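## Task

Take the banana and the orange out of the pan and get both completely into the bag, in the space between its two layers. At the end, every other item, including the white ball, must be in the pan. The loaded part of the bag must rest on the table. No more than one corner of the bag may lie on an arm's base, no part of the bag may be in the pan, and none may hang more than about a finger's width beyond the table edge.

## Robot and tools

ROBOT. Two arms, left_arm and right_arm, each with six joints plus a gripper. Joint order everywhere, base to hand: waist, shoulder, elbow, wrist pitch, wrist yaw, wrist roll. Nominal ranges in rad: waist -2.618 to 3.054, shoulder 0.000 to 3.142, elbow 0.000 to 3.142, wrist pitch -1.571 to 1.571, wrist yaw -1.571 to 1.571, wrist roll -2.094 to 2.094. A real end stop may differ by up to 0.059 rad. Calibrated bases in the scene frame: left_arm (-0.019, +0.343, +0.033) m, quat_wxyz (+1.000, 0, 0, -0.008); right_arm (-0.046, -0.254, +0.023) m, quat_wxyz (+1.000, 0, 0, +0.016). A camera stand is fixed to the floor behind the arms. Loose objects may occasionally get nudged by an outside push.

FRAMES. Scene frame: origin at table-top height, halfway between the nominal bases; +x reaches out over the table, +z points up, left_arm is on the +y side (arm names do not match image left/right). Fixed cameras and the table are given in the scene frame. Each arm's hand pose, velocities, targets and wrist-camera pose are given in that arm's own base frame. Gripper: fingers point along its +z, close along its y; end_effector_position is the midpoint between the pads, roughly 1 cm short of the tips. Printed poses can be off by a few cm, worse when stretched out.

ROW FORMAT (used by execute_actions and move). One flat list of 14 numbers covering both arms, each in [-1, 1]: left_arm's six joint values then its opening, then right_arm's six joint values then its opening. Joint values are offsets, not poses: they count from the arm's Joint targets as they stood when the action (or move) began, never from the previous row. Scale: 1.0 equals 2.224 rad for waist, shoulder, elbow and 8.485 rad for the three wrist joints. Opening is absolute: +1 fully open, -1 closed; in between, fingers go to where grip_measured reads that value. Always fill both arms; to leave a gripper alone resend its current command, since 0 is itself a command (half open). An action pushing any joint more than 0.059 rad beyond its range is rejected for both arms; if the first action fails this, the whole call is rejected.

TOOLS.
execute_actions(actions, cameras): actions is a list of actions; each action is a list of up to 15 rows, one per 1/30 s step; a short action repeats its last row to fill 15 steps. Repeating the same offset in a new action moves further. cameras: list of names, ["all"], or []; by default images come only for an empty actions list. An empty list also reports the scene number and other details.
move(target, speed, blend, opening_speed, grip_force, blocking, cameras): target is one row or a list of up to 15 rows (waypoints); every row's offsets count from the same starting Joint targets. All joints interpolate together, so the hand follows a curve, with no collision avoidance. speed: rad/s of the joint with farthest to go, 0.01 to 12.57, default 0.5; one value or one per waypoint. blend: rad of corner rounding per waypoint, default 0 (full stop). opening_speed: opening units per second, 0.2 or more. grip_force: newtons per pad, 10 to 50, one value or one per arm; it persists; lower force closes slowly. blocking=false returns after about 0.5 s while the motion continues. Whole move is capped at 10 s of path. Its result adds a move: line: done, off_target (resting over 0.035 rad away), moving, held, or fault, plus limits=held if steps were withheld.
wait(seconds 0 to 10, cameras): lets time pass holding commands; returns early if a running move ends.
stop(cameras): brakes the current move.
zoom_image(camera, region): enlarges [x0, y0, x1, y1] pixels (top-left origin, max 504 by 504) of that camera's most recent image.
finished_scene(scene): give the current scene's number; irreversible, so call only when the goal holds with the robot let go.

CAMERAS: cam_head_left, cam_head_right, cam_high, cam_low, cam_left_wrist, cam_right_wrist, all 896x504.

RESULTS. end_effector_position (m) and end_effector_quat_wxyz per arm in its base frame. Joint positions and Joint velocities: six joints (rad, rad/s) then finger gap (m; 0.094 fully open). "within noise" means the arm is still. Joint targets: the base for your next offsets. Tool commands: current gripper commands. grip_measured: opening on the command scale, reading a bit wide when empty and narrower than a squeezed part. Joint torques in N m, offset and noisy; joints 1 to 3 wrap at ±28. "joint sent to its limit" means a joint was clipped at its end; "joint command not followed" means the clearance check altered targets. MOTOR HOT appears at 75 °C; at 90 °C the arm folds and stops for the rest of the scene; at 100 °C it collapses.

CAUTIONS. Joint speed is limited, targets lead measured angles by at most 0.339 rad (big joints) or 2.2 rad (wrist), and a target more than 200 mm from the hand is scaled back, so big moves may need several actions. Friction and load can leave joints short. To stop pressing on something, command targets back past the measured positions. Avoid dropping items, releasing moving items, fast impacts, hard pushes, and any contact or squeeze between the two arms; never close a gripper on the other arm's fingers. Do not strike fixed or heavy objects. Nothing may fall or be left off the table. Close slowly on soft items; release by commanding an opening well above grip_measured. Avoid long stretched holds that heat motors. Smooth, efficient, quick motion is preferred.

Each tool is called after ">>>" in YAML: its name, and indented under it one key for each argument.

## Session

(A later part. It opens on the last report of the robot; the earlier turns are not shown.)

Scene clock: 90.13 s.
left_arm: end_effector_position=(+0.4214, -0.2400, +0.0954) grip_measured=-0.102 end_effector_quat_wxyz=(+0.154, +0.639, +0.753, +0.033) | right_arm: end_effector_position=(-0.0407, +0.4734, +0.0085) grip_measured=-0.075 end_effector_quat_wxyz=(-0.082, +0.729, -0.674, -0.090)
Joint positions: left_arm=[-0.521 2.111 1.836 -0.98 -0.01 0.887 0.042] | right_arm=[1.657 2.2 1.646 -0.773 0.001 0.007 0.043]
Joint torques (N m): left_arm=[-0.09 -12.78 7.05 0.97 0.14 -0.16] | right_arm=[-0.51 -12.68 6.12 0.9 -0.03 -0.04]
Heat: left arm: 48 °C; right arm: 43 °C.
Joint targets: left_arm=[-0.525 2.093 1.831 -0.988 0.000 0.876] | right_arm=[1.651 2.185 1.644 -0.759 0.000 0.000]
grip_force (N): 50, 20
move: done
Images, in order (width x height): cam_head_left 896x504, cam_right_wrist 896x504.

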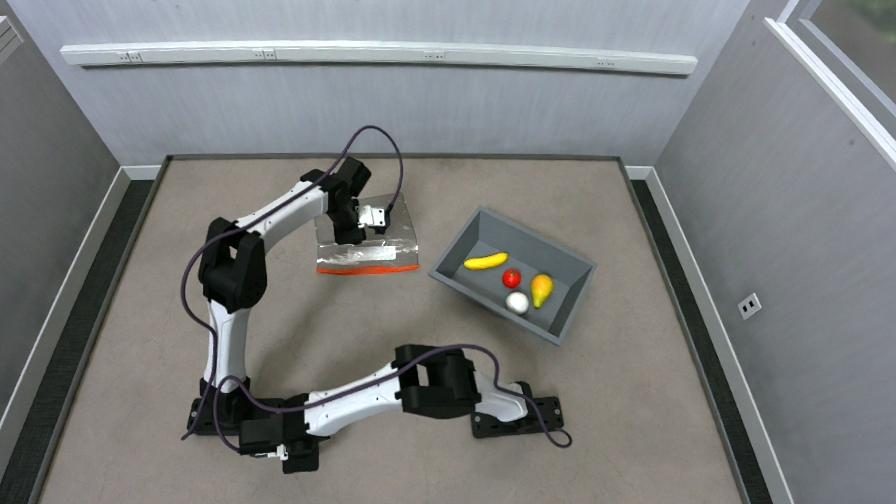

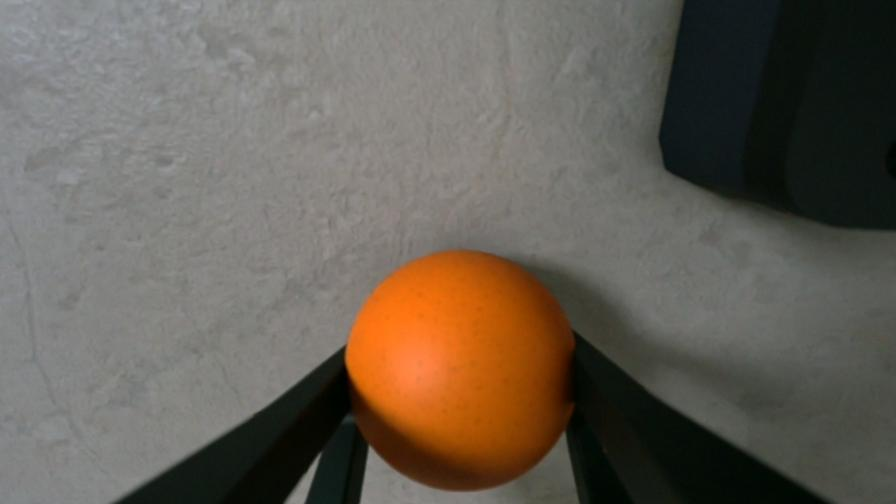

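>>> move:
  target: [0,0,0,0,0,-0.35,-0.2,0,-0.12,0,0,0,0,-0.45]
  speed: 0.8
  cameras: ["cam_low","cam_left_wrist","cam_head_left"]

>>> zoom_image:
  camera: "cam_low"
  region: [360, 280, 480, 360]

>>> zoom_image:
  camera: "cam_head_left"
  region: [300, 180, 440, 290]

Scene clock: 95.20 s.
left_arm: end_effector_position=(+0.4214, -0.2400, +0.0954) grip_measured=-0.198 end_effector_quat_wxyz=(-0.046, +0.695, -0.701, +0.150) | right_arm: end_effector_position=(-0.0417, +0.4854, +0.1165) grip_measured=-0.083 end_effector_quat_wxyz=(-0.160, +0.714, -0.660, -0.174)
Joint positions: left_arm=[-0.521 2.111 1.836 -0.98 -0.01 -2.082 0.038] | right_arm=[1.657 1.967 1.646 -0.773 0.001 0.007 0.043]
Joint torques (N m): left_arm=[-0.12 -12.74 6.97 0.9 0.03 -0.11] | right_arm=[-0.53 -14.43 6.74 1.3 -0.03 -0.04]
Heat: left arm: 49 °C; right arm: 46 °C.
Joint targets: left_arm=[-0.525 2.093 1.831 -0.988 0.000 -2.093] | right_arm=[1.651 1.918 1.644 -0.758 0.000 0.000]
grip_force (N): 50, 20
move: off_target (right_arm); right_arm: the shoulder is farthest, 0.049 rad from its target
Images, in order (width x height): cam_head_left 896x504, cam_low 896x504, cam_left_wrist 896x504.

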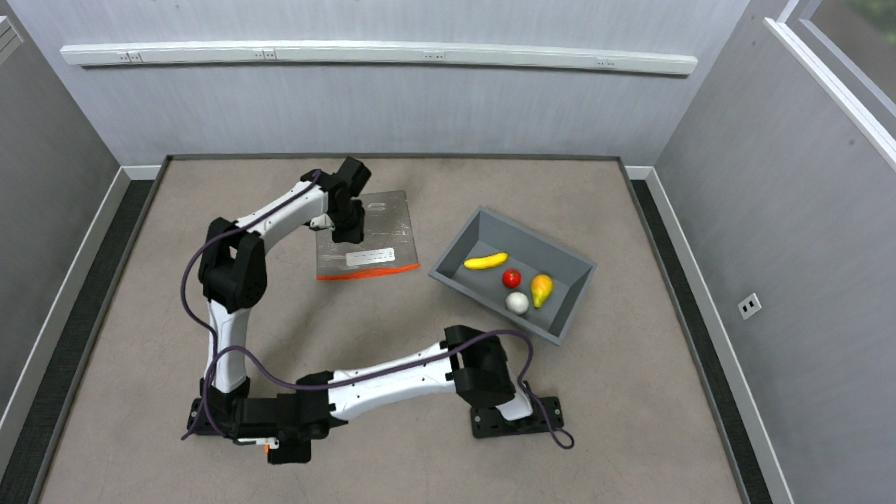

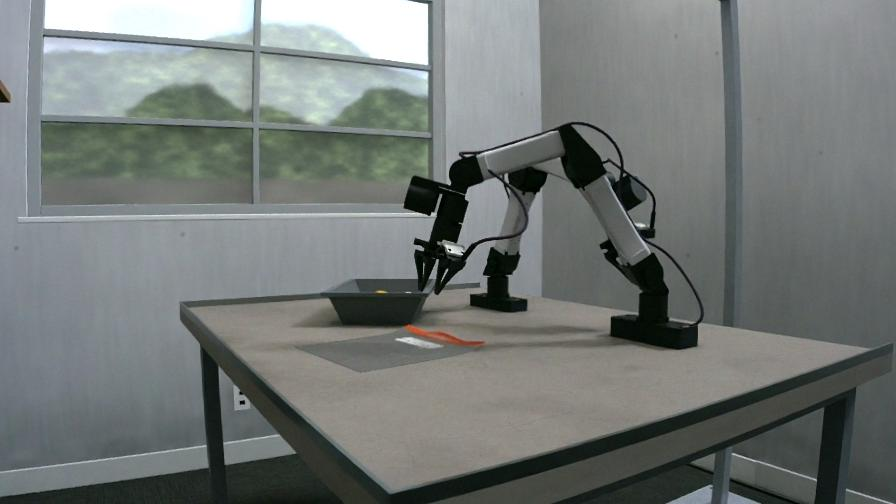

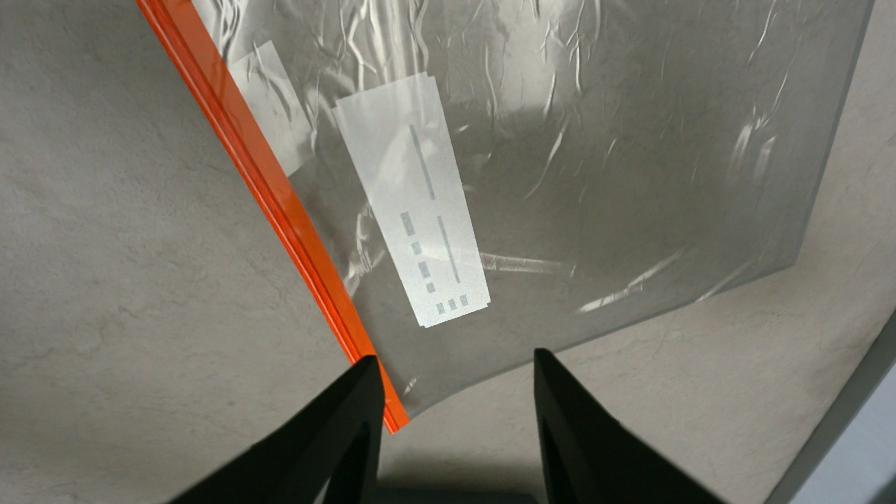

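Scaled by 4.200 from the camera's 896x504 image, which has a finer 1280x720 frame.

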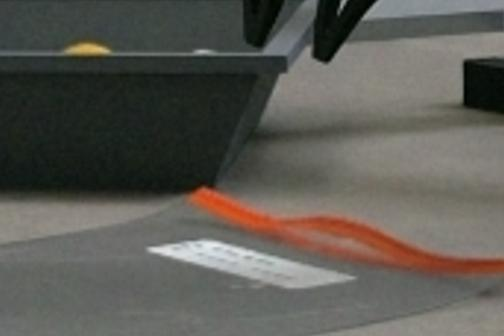

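Scaled by 3.600 from the camera's 896x504 image, which has a finer 1280x720 frame.

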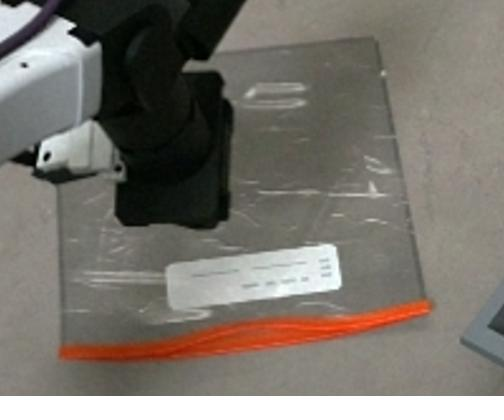

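>>> move:
  target:
    - [0,0,0,0,0,0,-0.2,-0.068,-0.30,-0.3255,0.0623,0,0,-0.45]
    - [-0.031,0.096,0.0866,-0.0286,0,0,-0.2,-0.6075,-0.2824,-0.305,0.0623,0,0.0707,-0.45]
  blend: [0.15,0]
  speed: 0.8
  cameras: ["cam_low","cam_left_wrist","cam_head_left"]

>>> zoom_image:
  camera: "cam_head_left"
  region: [300, 180, 440, 290]

>>> zoom_image:
  camera: "cam_low"
  region: [360, 280, 480, 360]

Scene clock: 99.37 s.
left_arm: end_effector_position=(+0.3853, -0.2549, +0.0542) grip_measured=-0.198 end_effector_quat_wxyz=(-0.013, +0.679, -0.733, +0.032) | right_arm: end_effector_position=(+0.3817, +0.1195, +0.1984) grip_measured=-0.083 end_effector_quat_wxyz=(+0.420, +0.128, +0.876, +0.202)
Joint positions: left_arm=[-0.588 2.286 2.002 -1.219 -0.01 -2.082 0.038] | right_arm=[0.304 1.282 0.931 -0.25 0.001 0.592 0.043]
Joint torques (N m): left_arm=[-0.27 -10.56 9.14 0.31 0.03 -0.14] | right_arm=[-0.36 -4.04 10.77 1.97 -0.01 0.12]
Heat: left arm: 49 °C; right arm: 46 °C.
Joint targets: left_arm=[-0.594 2.307 2.023 -1.231 0.000 -2.093] | right_arm=[0.300 1.290 0.965 -0.230 0.001 0.600]
grip_force (N): 50, 20
move: done
Images, in order (width x height): cam_head_left 896x504, cam_low 896x504, cam_left_wrist 896x504.

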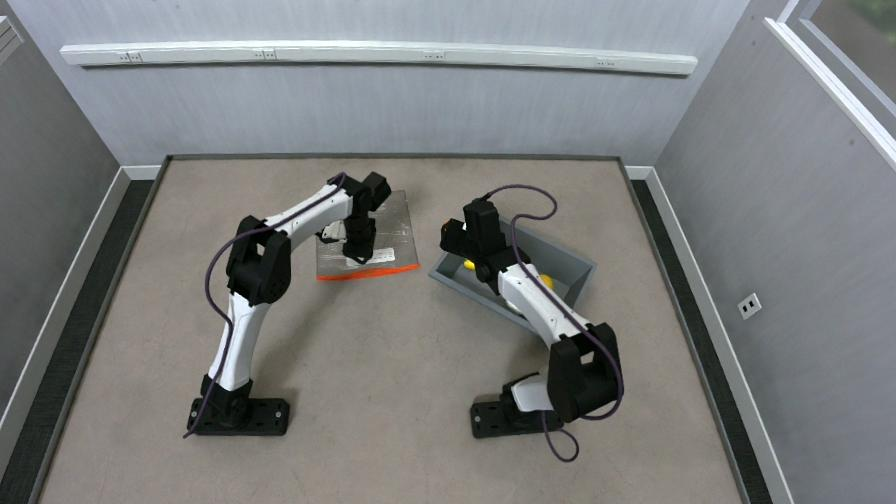

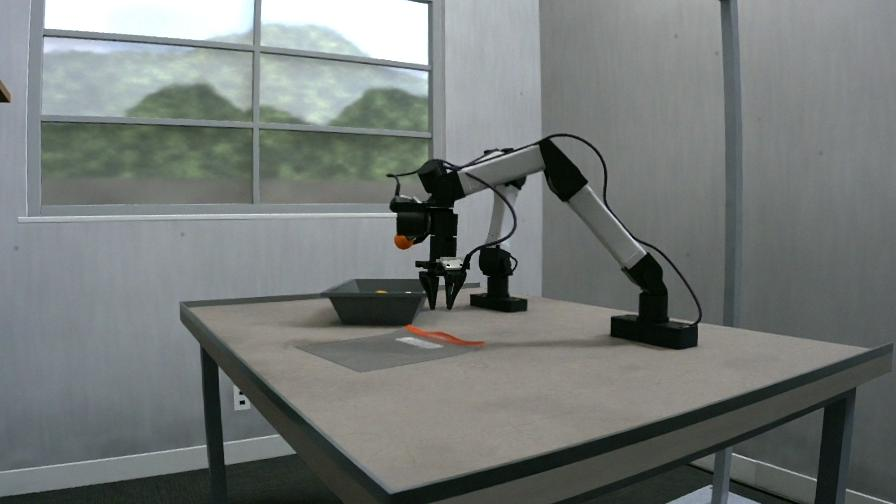

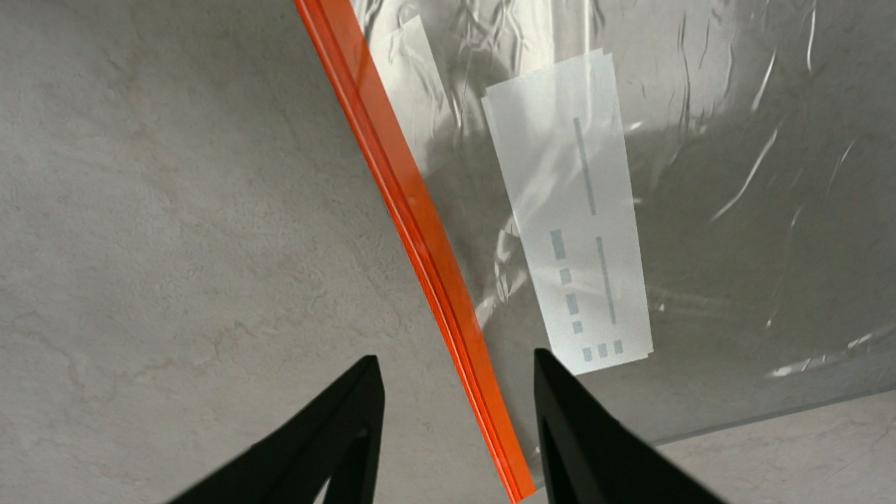

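Scaled by 3.600 from the camera's 896x504 image, which has a finer 1280x720 frame.

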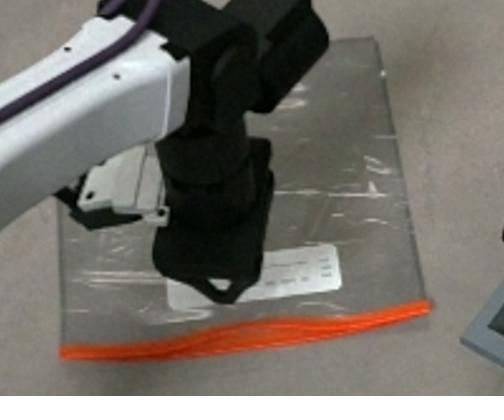

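Scaled by 4.200 from the camera's 896x504 image, which has a finer 1280x720 frame.

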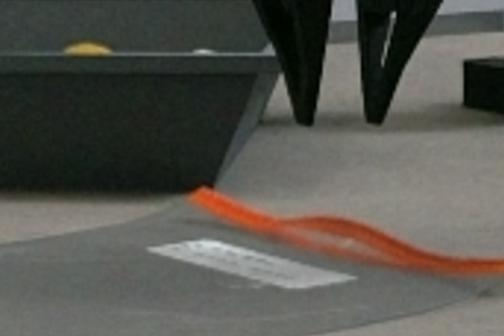

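>>> zoom_image:
  camera: "cam_left_wrist"
  region: [320, 120, 560, 400]

>>> zoom_image:
  camera: "cam_low"
  region: [400, 310, 490, 360]

Scaled by 1.800 from the camera's 896x504 image, which has a finer 1280x720 frame.

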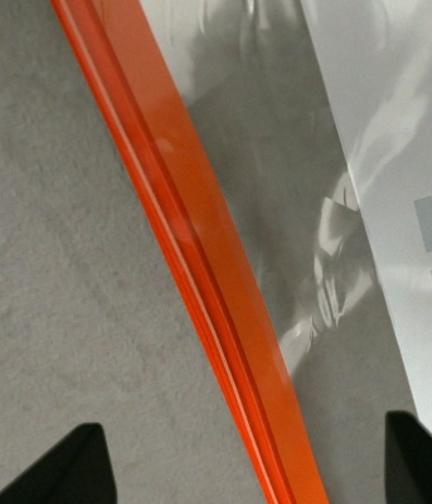

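Scaled by 5.600 from the camera's 896x504 image, which has a finer 1280x720 frame.

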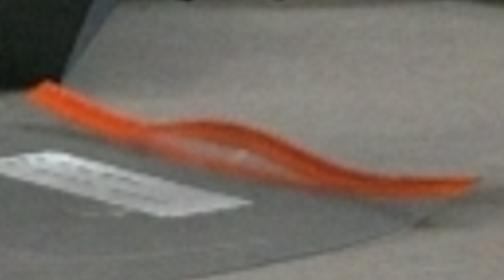

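>>> move:
  target:
    - [0,0.0225,-0.08,0.0269,0,0,-0.2,0,0,0,0,0,0,-0.45]
  speed: 0.4
  cameras: ["cam_low","cam_left_wrist"]

>>> zoom_image:
  camera: "cam_low"
  region: [400, 290, 490, 360]

>>> zoom_image:
  camera: "cam_left_wrist"
  region: [300, 200, 600, 480]

Scene clock: 101.93 s.
left_arm: end_effector_position=(+0.3883, -0.2569, -0.0064) grip_measured=-0.198 end_effector_quat_wxyz=(-0.013, +0.679, -0.733, +0.033) | right_arm: end_effector_position=(+0.3817, +0.1195, +0.1984) grip_measured=-0.083 end_effector_quat_wxyz=(+0.420, +0.128, +0.876, +0.202)
Joint positions: left_arm=[-0.588 2.341 1.853 -1.013 -0.01 -2.082 0.038] | right_arm=[0.304 1.282 0.931 -0.25 0.001 0.593 0.043]
Joint torques (N m): left_arm=[-0.28 -11.17 6.12 0.55 0.03 -0.13] | right_arm=[-0.35 -4.04 10.77 1.96 -0.01 0.09]
Heat: left arm: 49 °C; right arm: 45 °C.
Joint targets: left_arm=[-0.594 2.357 1.845 -1.003 0.000 -2.093] | right_arm=[0.300 1.290 0.965 -0.230 0.001 0.600]
grip_force (N): 50, 20
move: done
Images, in order (width x height): cam_low 896x504, cam_left_wrist 896x504.

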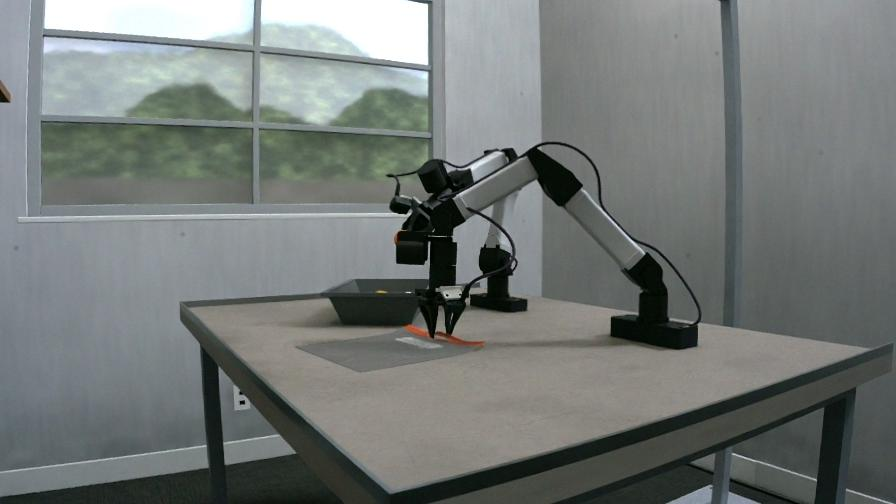

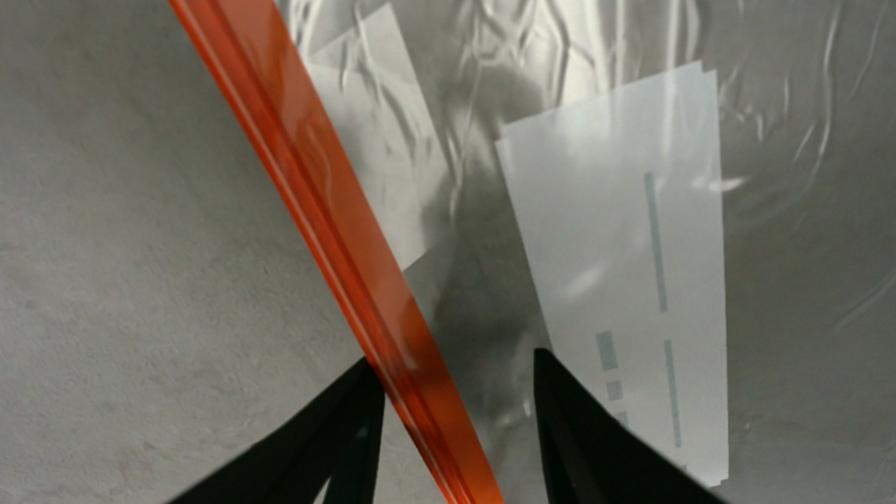

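Scaled by 5.600 from the camera's 896x504 image, which has a finer 1280x720 frame.

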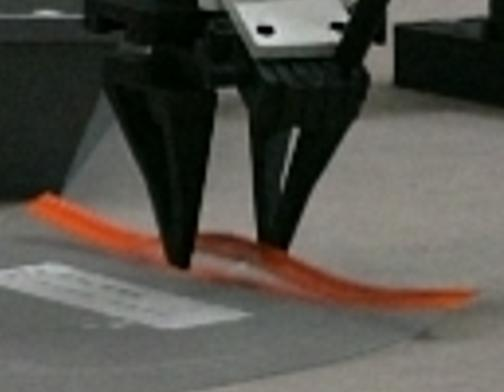

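Scaled by 1.680 from the camera's 896x504 image, which has a finer 1280x720 frame.

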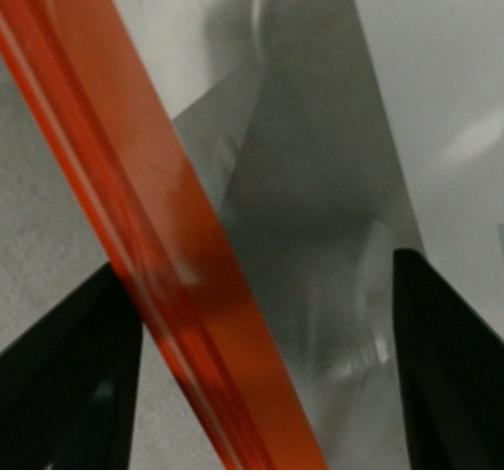

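>>> move:
  target:
    - [0,0.003,-0.009,0.0029,0,0,-0.2,0,0,0,0,0,0,-0.45]
    - [0,0.003,-0.009,0.0029,0,0,-1,0,0,0,0,0,0,-0.45]
    - [0,-0.04,-0.005,0.002,0,0,-1,0,0,0,0,0,0,-0.45]
  opening_speed: 0.6
  speed: 0.3
  cameras: ["cam_low","cam_left_wrist"]

>>> zoom_image:
  camera: "cam_low"
  region: [400, 290, 490, 360]

Scene clock: 105.67 s.
left_arm: end_effector_position=(+0.3930, -0.2600, +0.0087) grip_measured=-0.985 end_effector_quat_wxyz=(-0.019, +0.679, -0.732, +0.057) | right_arm: end_effector_position=(+0.3817, +0.1195, +0.1984) grip_measured=-0.083 end_effector_quat_wxyz=(+0.420, +0.128, +0.876, +0.202)
Joint positions: left_arm=[-0.588 2.298 1.836 -0.988 -0.01 -2.083 0.001] | right_arm=[0.304 1.282 0.931 -0.25 0.001 0.593 0.043]
Joint torques (N m): left_arm=[-0.25 -14.58 6.97 0.57 0.03 -0.14] | right_arm=[-0.32 -4.03 10.78 1.97 -0.01 0.09]
Heat: left arm: 49 °C; right arm: 44 °C.
Joint targets: left_arm=[-0.594 2.268 1.834 -0.986 0.000 -2.093] | right_arm=[0.300 1.290 0.965 -0.230 0.001 0.600]
grip_force (N): 50, 20
move: done
Images, in order (width x height): cam_low 896x504, cam_left_wrist 896x504.

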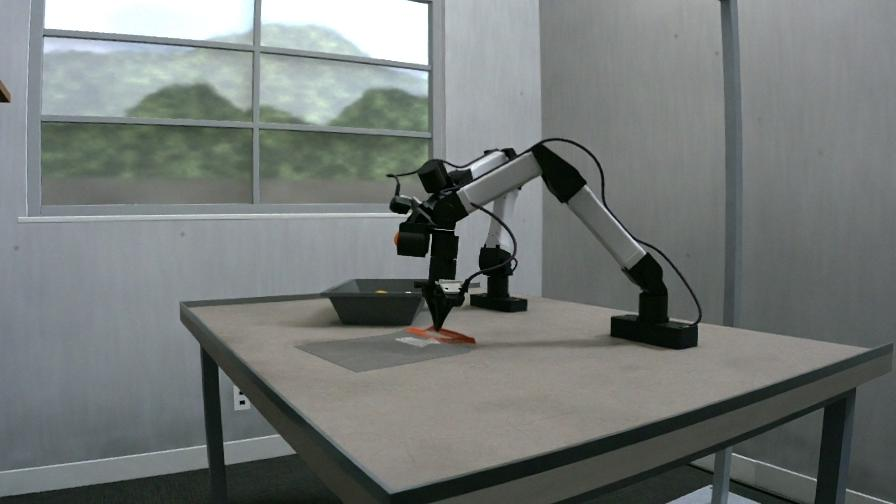

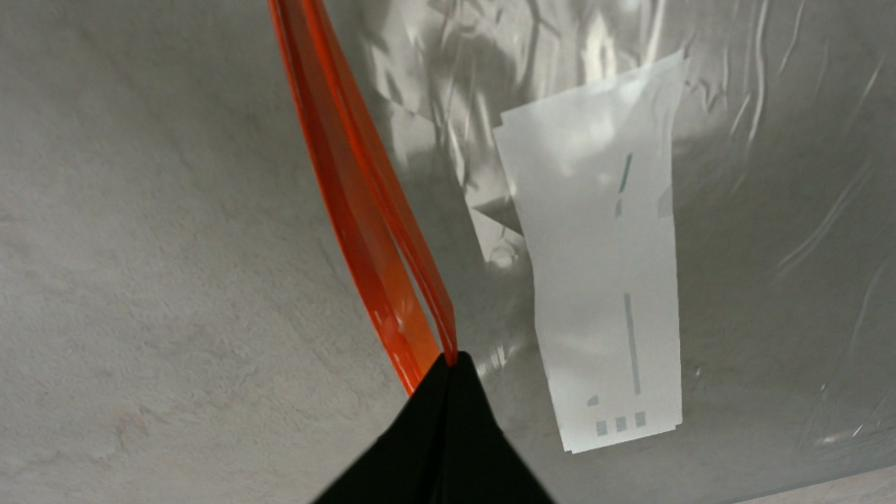

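Scaled by 5.600 from the camera's 896x504 image, which has a finer 1280x720 frame.

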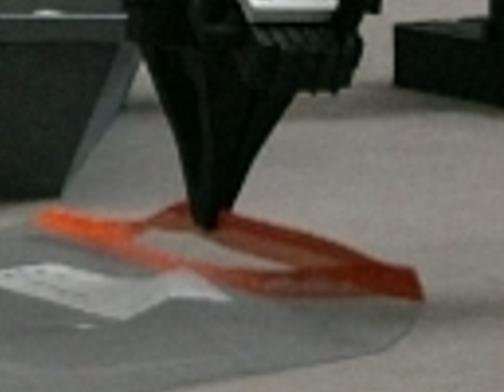

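>>> move:
  target:
    - [0,-0.05,0,0,0,0,-1,0,0,0,0,0,0,-0.45]
    - [0.0586,-0.07,-0.021,0.0415,0,0,-1,0,0,0,0,0,0,-0.45]
  blend: [0.05,0]
  speed: 0.3
  cameras: ["cam_low","cam_left_wrist","cam_head_left","cam_right_wrist"]

>>> zoom_image:
  camera: "cam_low"
  region: [350, 250, 510, 370]

>>> zoom_image:
  camera: "cam_head_left"
  region: [300, 180, 500, 300]

Scene clock: 108.27 s.
left_arm: end_effector_position=(+0.4925, -0.2460, +0.0983) grip_measured=-0.985 end_effector_quat_wxyz=(-0.087, +0.694, -0.661, +0.270) | right_arm: end_effector_position=(+0.3817, +0.1195, +0.1984) grip_measured=-0.083 end_effector_quat_wxyz=(+0.420, +0.128, +0.876, +0.202)
Joint positions: left_arm=[-0.466 2.151 1.8 -0.643 -0.01 -2.083 0.001] | right_arm=[0.304 1.282 0.931 -0.25 0.001 0.593 0.043]
Joint torques (N m): left_arm=[0.43 -14.99 6.79 1.63 0.03 -0.1] | right_arm=[-0.35 -4.04 10.81 1.96 -0.01 0.09]
Heat: left arm: 50 °C; right arm: 43 °C.
Joint targets: left_arm=[-0.464 2.112 1.788 -0.634 0.000 -2.093] | right_arm=[0.300 1.290 0.965 -0.230 0.001 0.600]
grip_force (N): 50, 20
move: off_target (left_arm); left_arm: the shoulder is farthest, 0.039 rad from its target
Images, in order (width x height): cam_head_left 896x504, cam_low 896x504, cam_left_wrist 896x504, cam_right_wrist 896x504.

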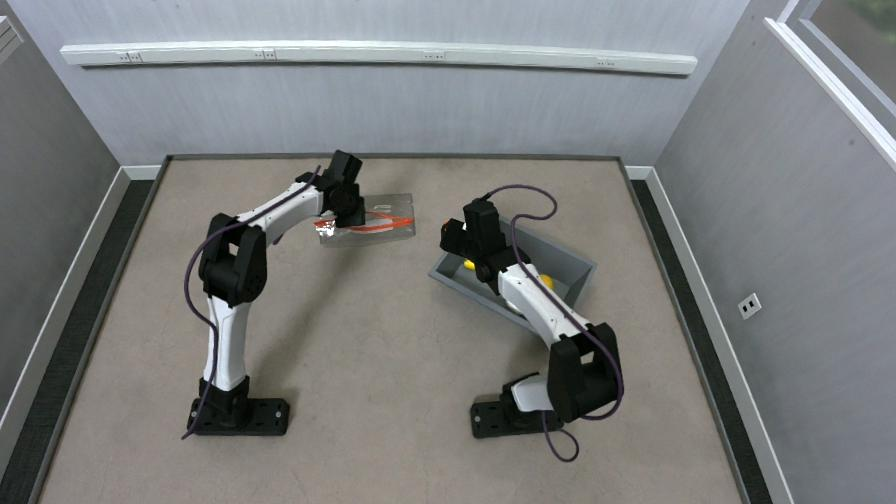

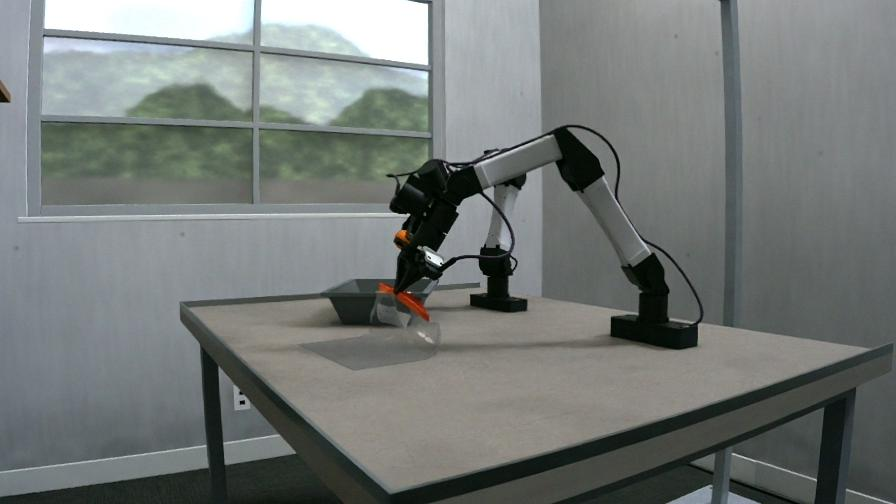

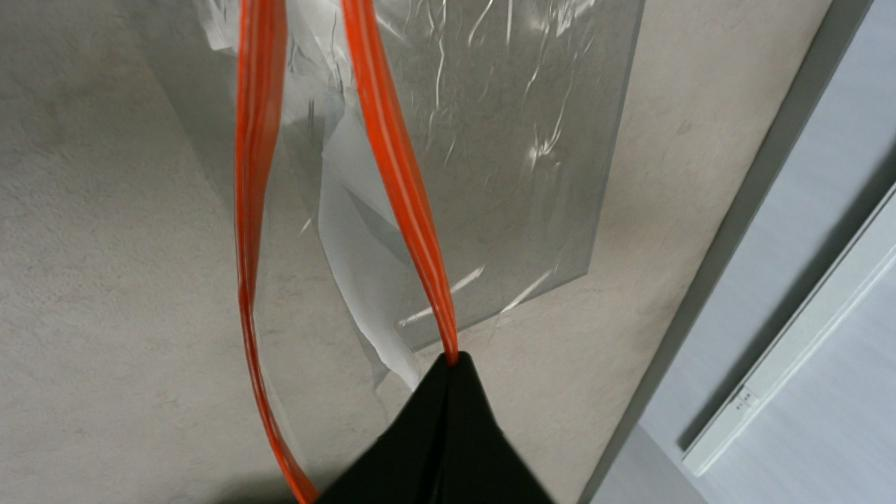

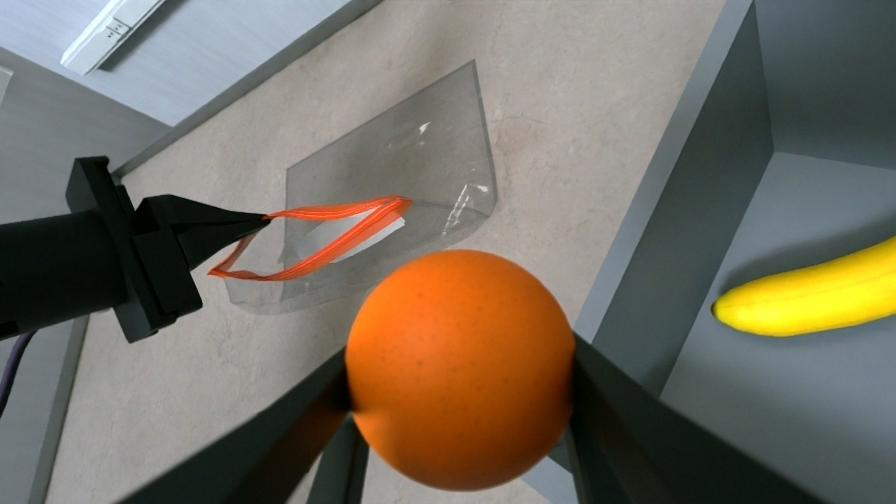

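Scaled by 3.150 from the camera's 896x504 image, which has a finer 1280x720 frame.

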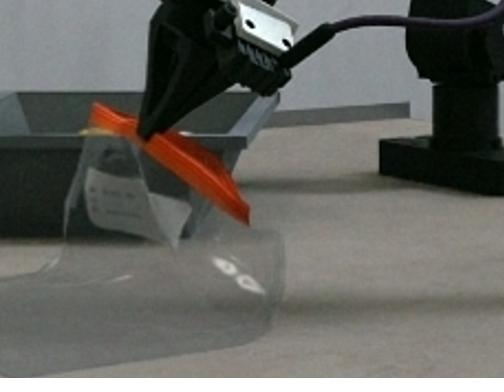

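Scaled by 2.520 from the camera's 896x504 image, which has a finer 1280x720 frame.

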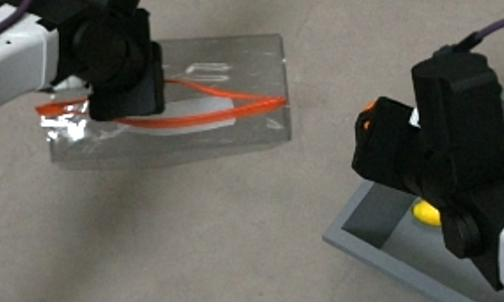

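>>> move:
  target: [0,0.012,0,0,0,0,-1,0.088,0.331,0.3116,-0.0156,0,-0.0707,-0.45]
  speed: 0.7
  cameras: ["cam_low","cam_right_wrist","cam_head_left"]

>>> zoom_image:
  camera: "cam_low"
  region: [350, 230, 510, 370]

>>> zoom_image:
  camera: "cam_head_left"
  region: [300, 180, 500, 300]

Scene clock: 112.23 s.
left_arm: end_effector_position=(+0.4926, -0.2461, +0.0983) grip_measured=-0.985 end_effector_quat_wxyz=(-0.087, +0.694, -0.661, +0.270) | right_arm: end_effector_position=(+0.4968, +0.2672, +0.1427) grip_measured=-0.083 end_effector_quat_wxyz=(+0.383, -0.221, +0.892, +0.098)
Joint positions: left_arm=[-0.466 2.151 1.8 -0.643 -0.01 -2.083 0.001] | right_arm=[0.494 2.02 1.628 -0.367 0.001 0.008 0.043]
Joint torques (N m): left_arm=[0.43 -12.96 6.8 1.62 0.04 -0.11] | right_arm=[0.2 -10.44 10.19 1.66 -0.03 -0.07]
Heat: left arm: 52 °C; right arm: 43 °C.
Joint targets: left_arm=[-0.464 2.139 1.788 -0.634 0.000 -2.093] | right_arm=[0.495 2.026 1.659 -0.362 0.001 0.000]
grip_force (N): 50, 20
move: done
Images, in order (width x height): cam_head_left 896x504, cam_low 896x504, cam_right_wrist 896x504.

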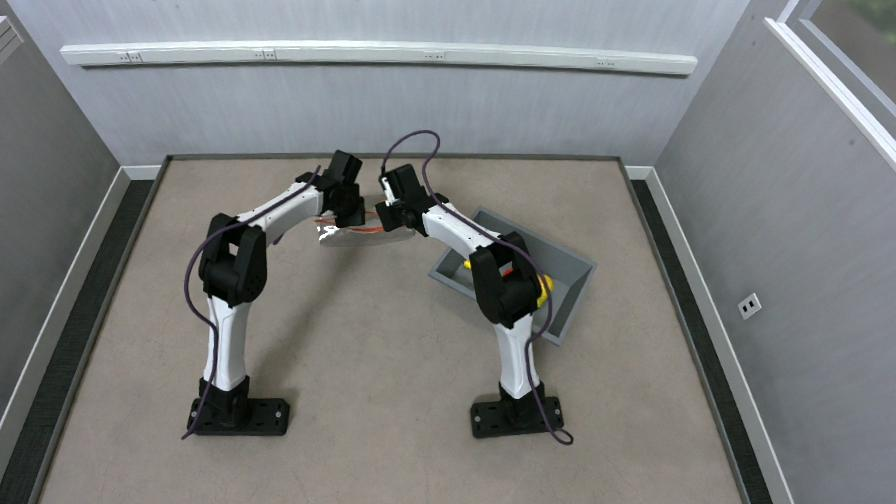

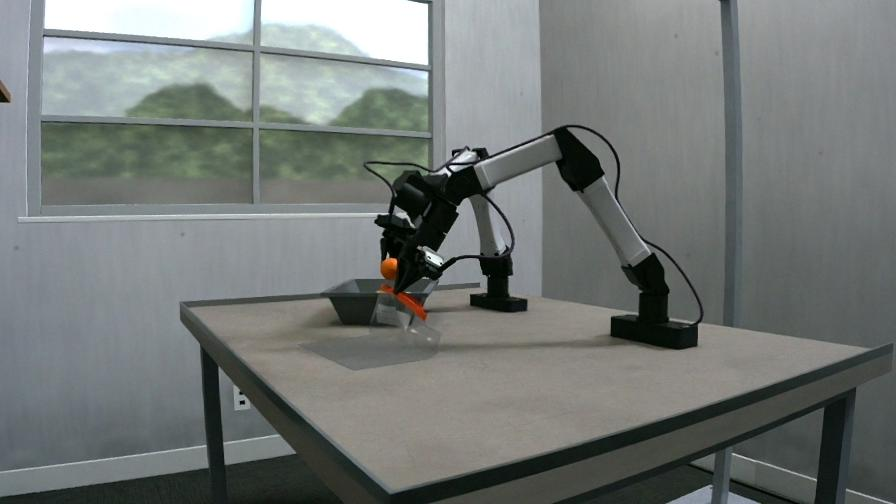

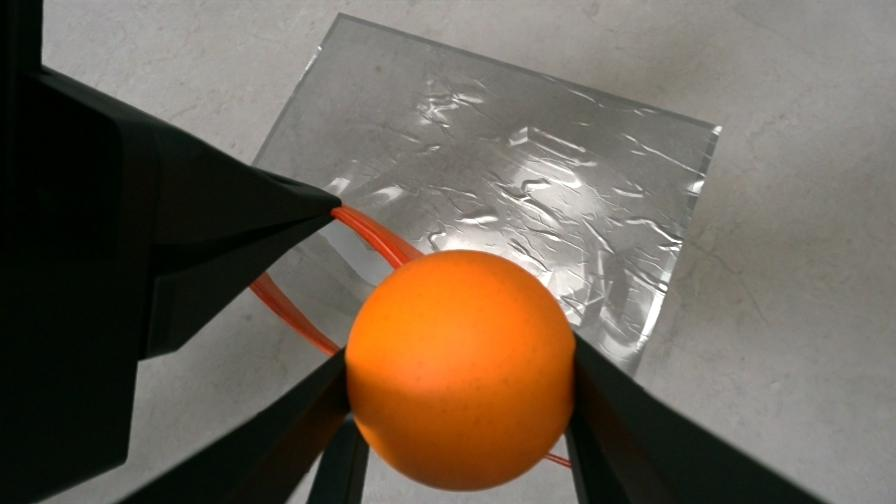

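Scaled by 3.150 from the camera's 896x504 image, which has a finer 1280x720 frame.

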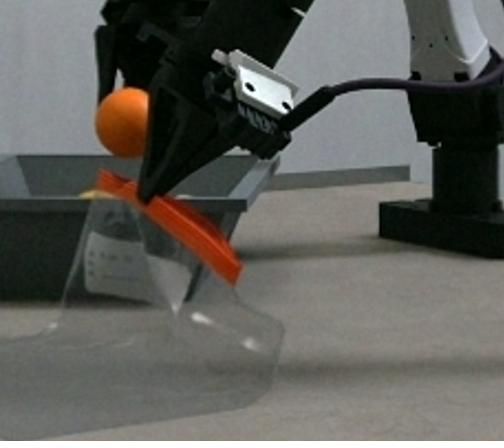

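Scaled by 2.520 from the camera's 896x504 image, which has a finer 1280x720 frame.

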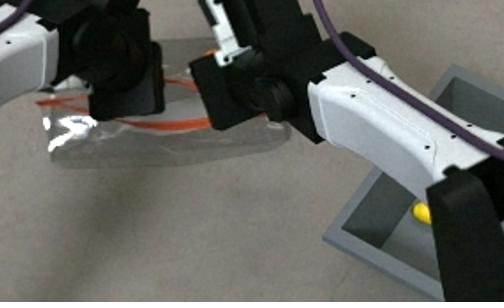

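>>> move:
  target:
    - [0,0,0,0,0,0,-1,0.009,-0.0656,0.043,-0.027,0,0,-0.45]
    - [-0.008,-0.0513,0.0675,-0.0277,0,0,-1,0.009,-0.0656,0.043,-0.027,0,0,-0.45]
  blend: [0.04,0]
  speed: 0.35
  cameras: ["cam_low","cam_right_wrist","cam_head_left","cam_left_wrist"]

>>> zoom_image:
  camera: "cam_low"
  region: [350, 230, 510, 370]

Scene clock: 115.27 s.
left_arm: end_effector_position=(+0.4715, -0.2407, +0.1706) grip_measured=-0.985 end_effector_quat_wxyz=(-0.088, +0.690, -0.663, +0.277) | right_arm: end_effector_position=(+0.4692, +0.2621, +0.2003) grip_measured=-0.083 end_effector_quat_wxyz=(+0.371, -0.229, +0.894, +0.098)
Joint positions: left_arm=[-0.475 2.047 1.921 -0.855 -0.01 -2.083 0.001] | right_arm=[0.51 1.917 1.73 -0.595 0.001 0.008 0.043]
Joint torques (N m): left_arm=[-0.31 -12.93 9.68 1.41 0.04 -0.11] | right_arm=[0.62 -13.42 9.59 1.62 -0.03 -0.05]
Heat: left arm: 52 °C; right arm: 44 °C.
Joint targets: left_arm=[-0.482 2.025 1.938 -0.869 0.000 -2.093] | right_arm=[0.516 1.880 1.754 -0.591 0.001 0.000]
grip_force (N): 50, 20
move: off_target (right_arm); right_arm: the shoulder is farthest, 0.037 rad from its target
Images, in order (width x height): cam_head_left 896x504, cam_low 896x504, cam_left_wrist 896x504, cam_right_wrist 896x504.

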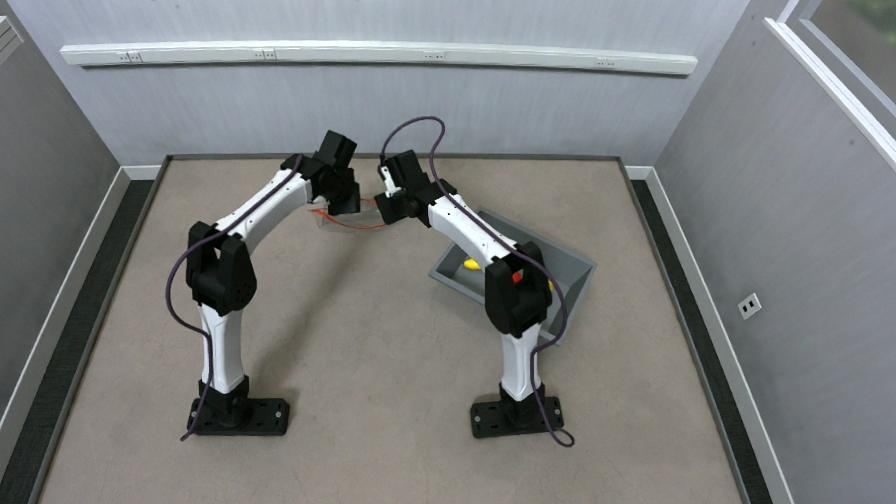

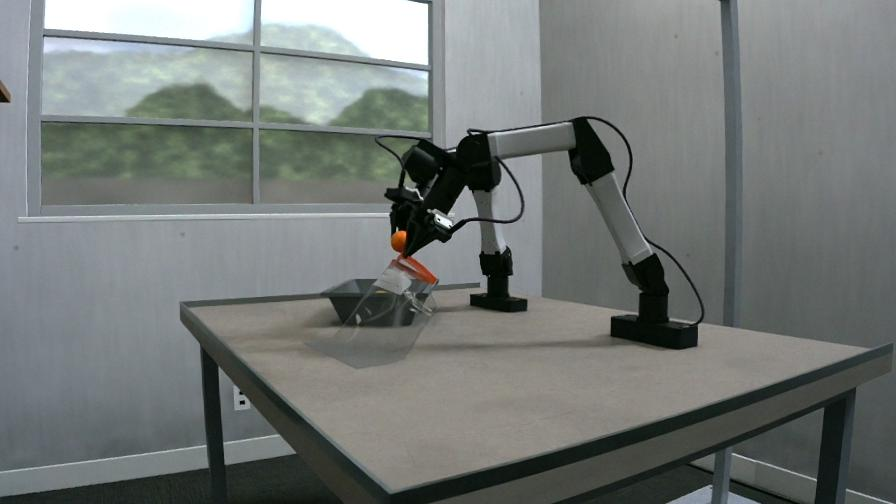

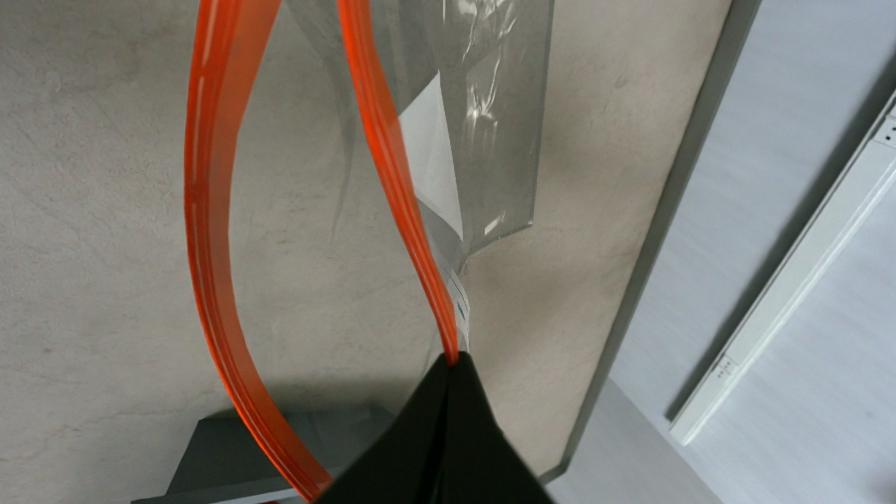

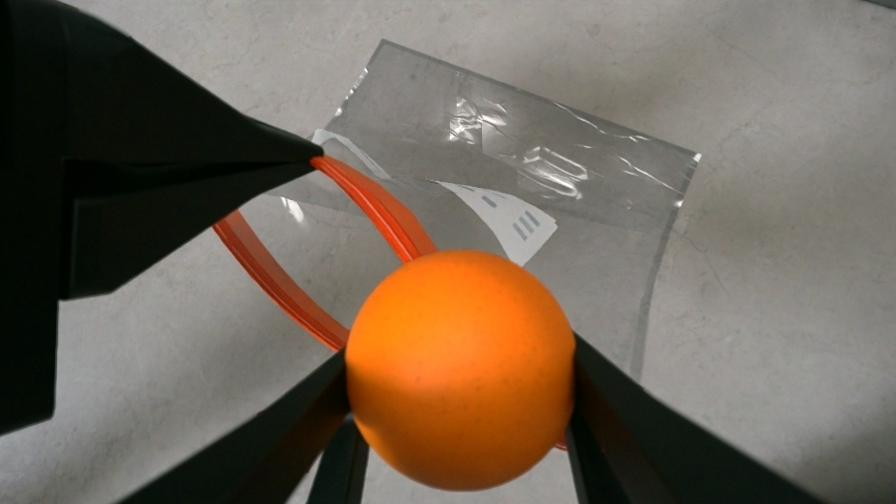

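Scaled by 3.150 from the camera's 896x504 image, which has a finer 1280x720 frame.

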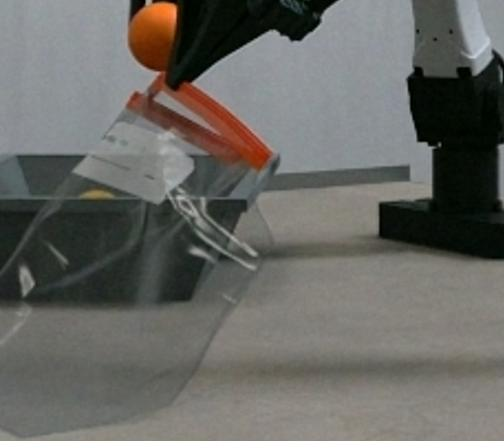

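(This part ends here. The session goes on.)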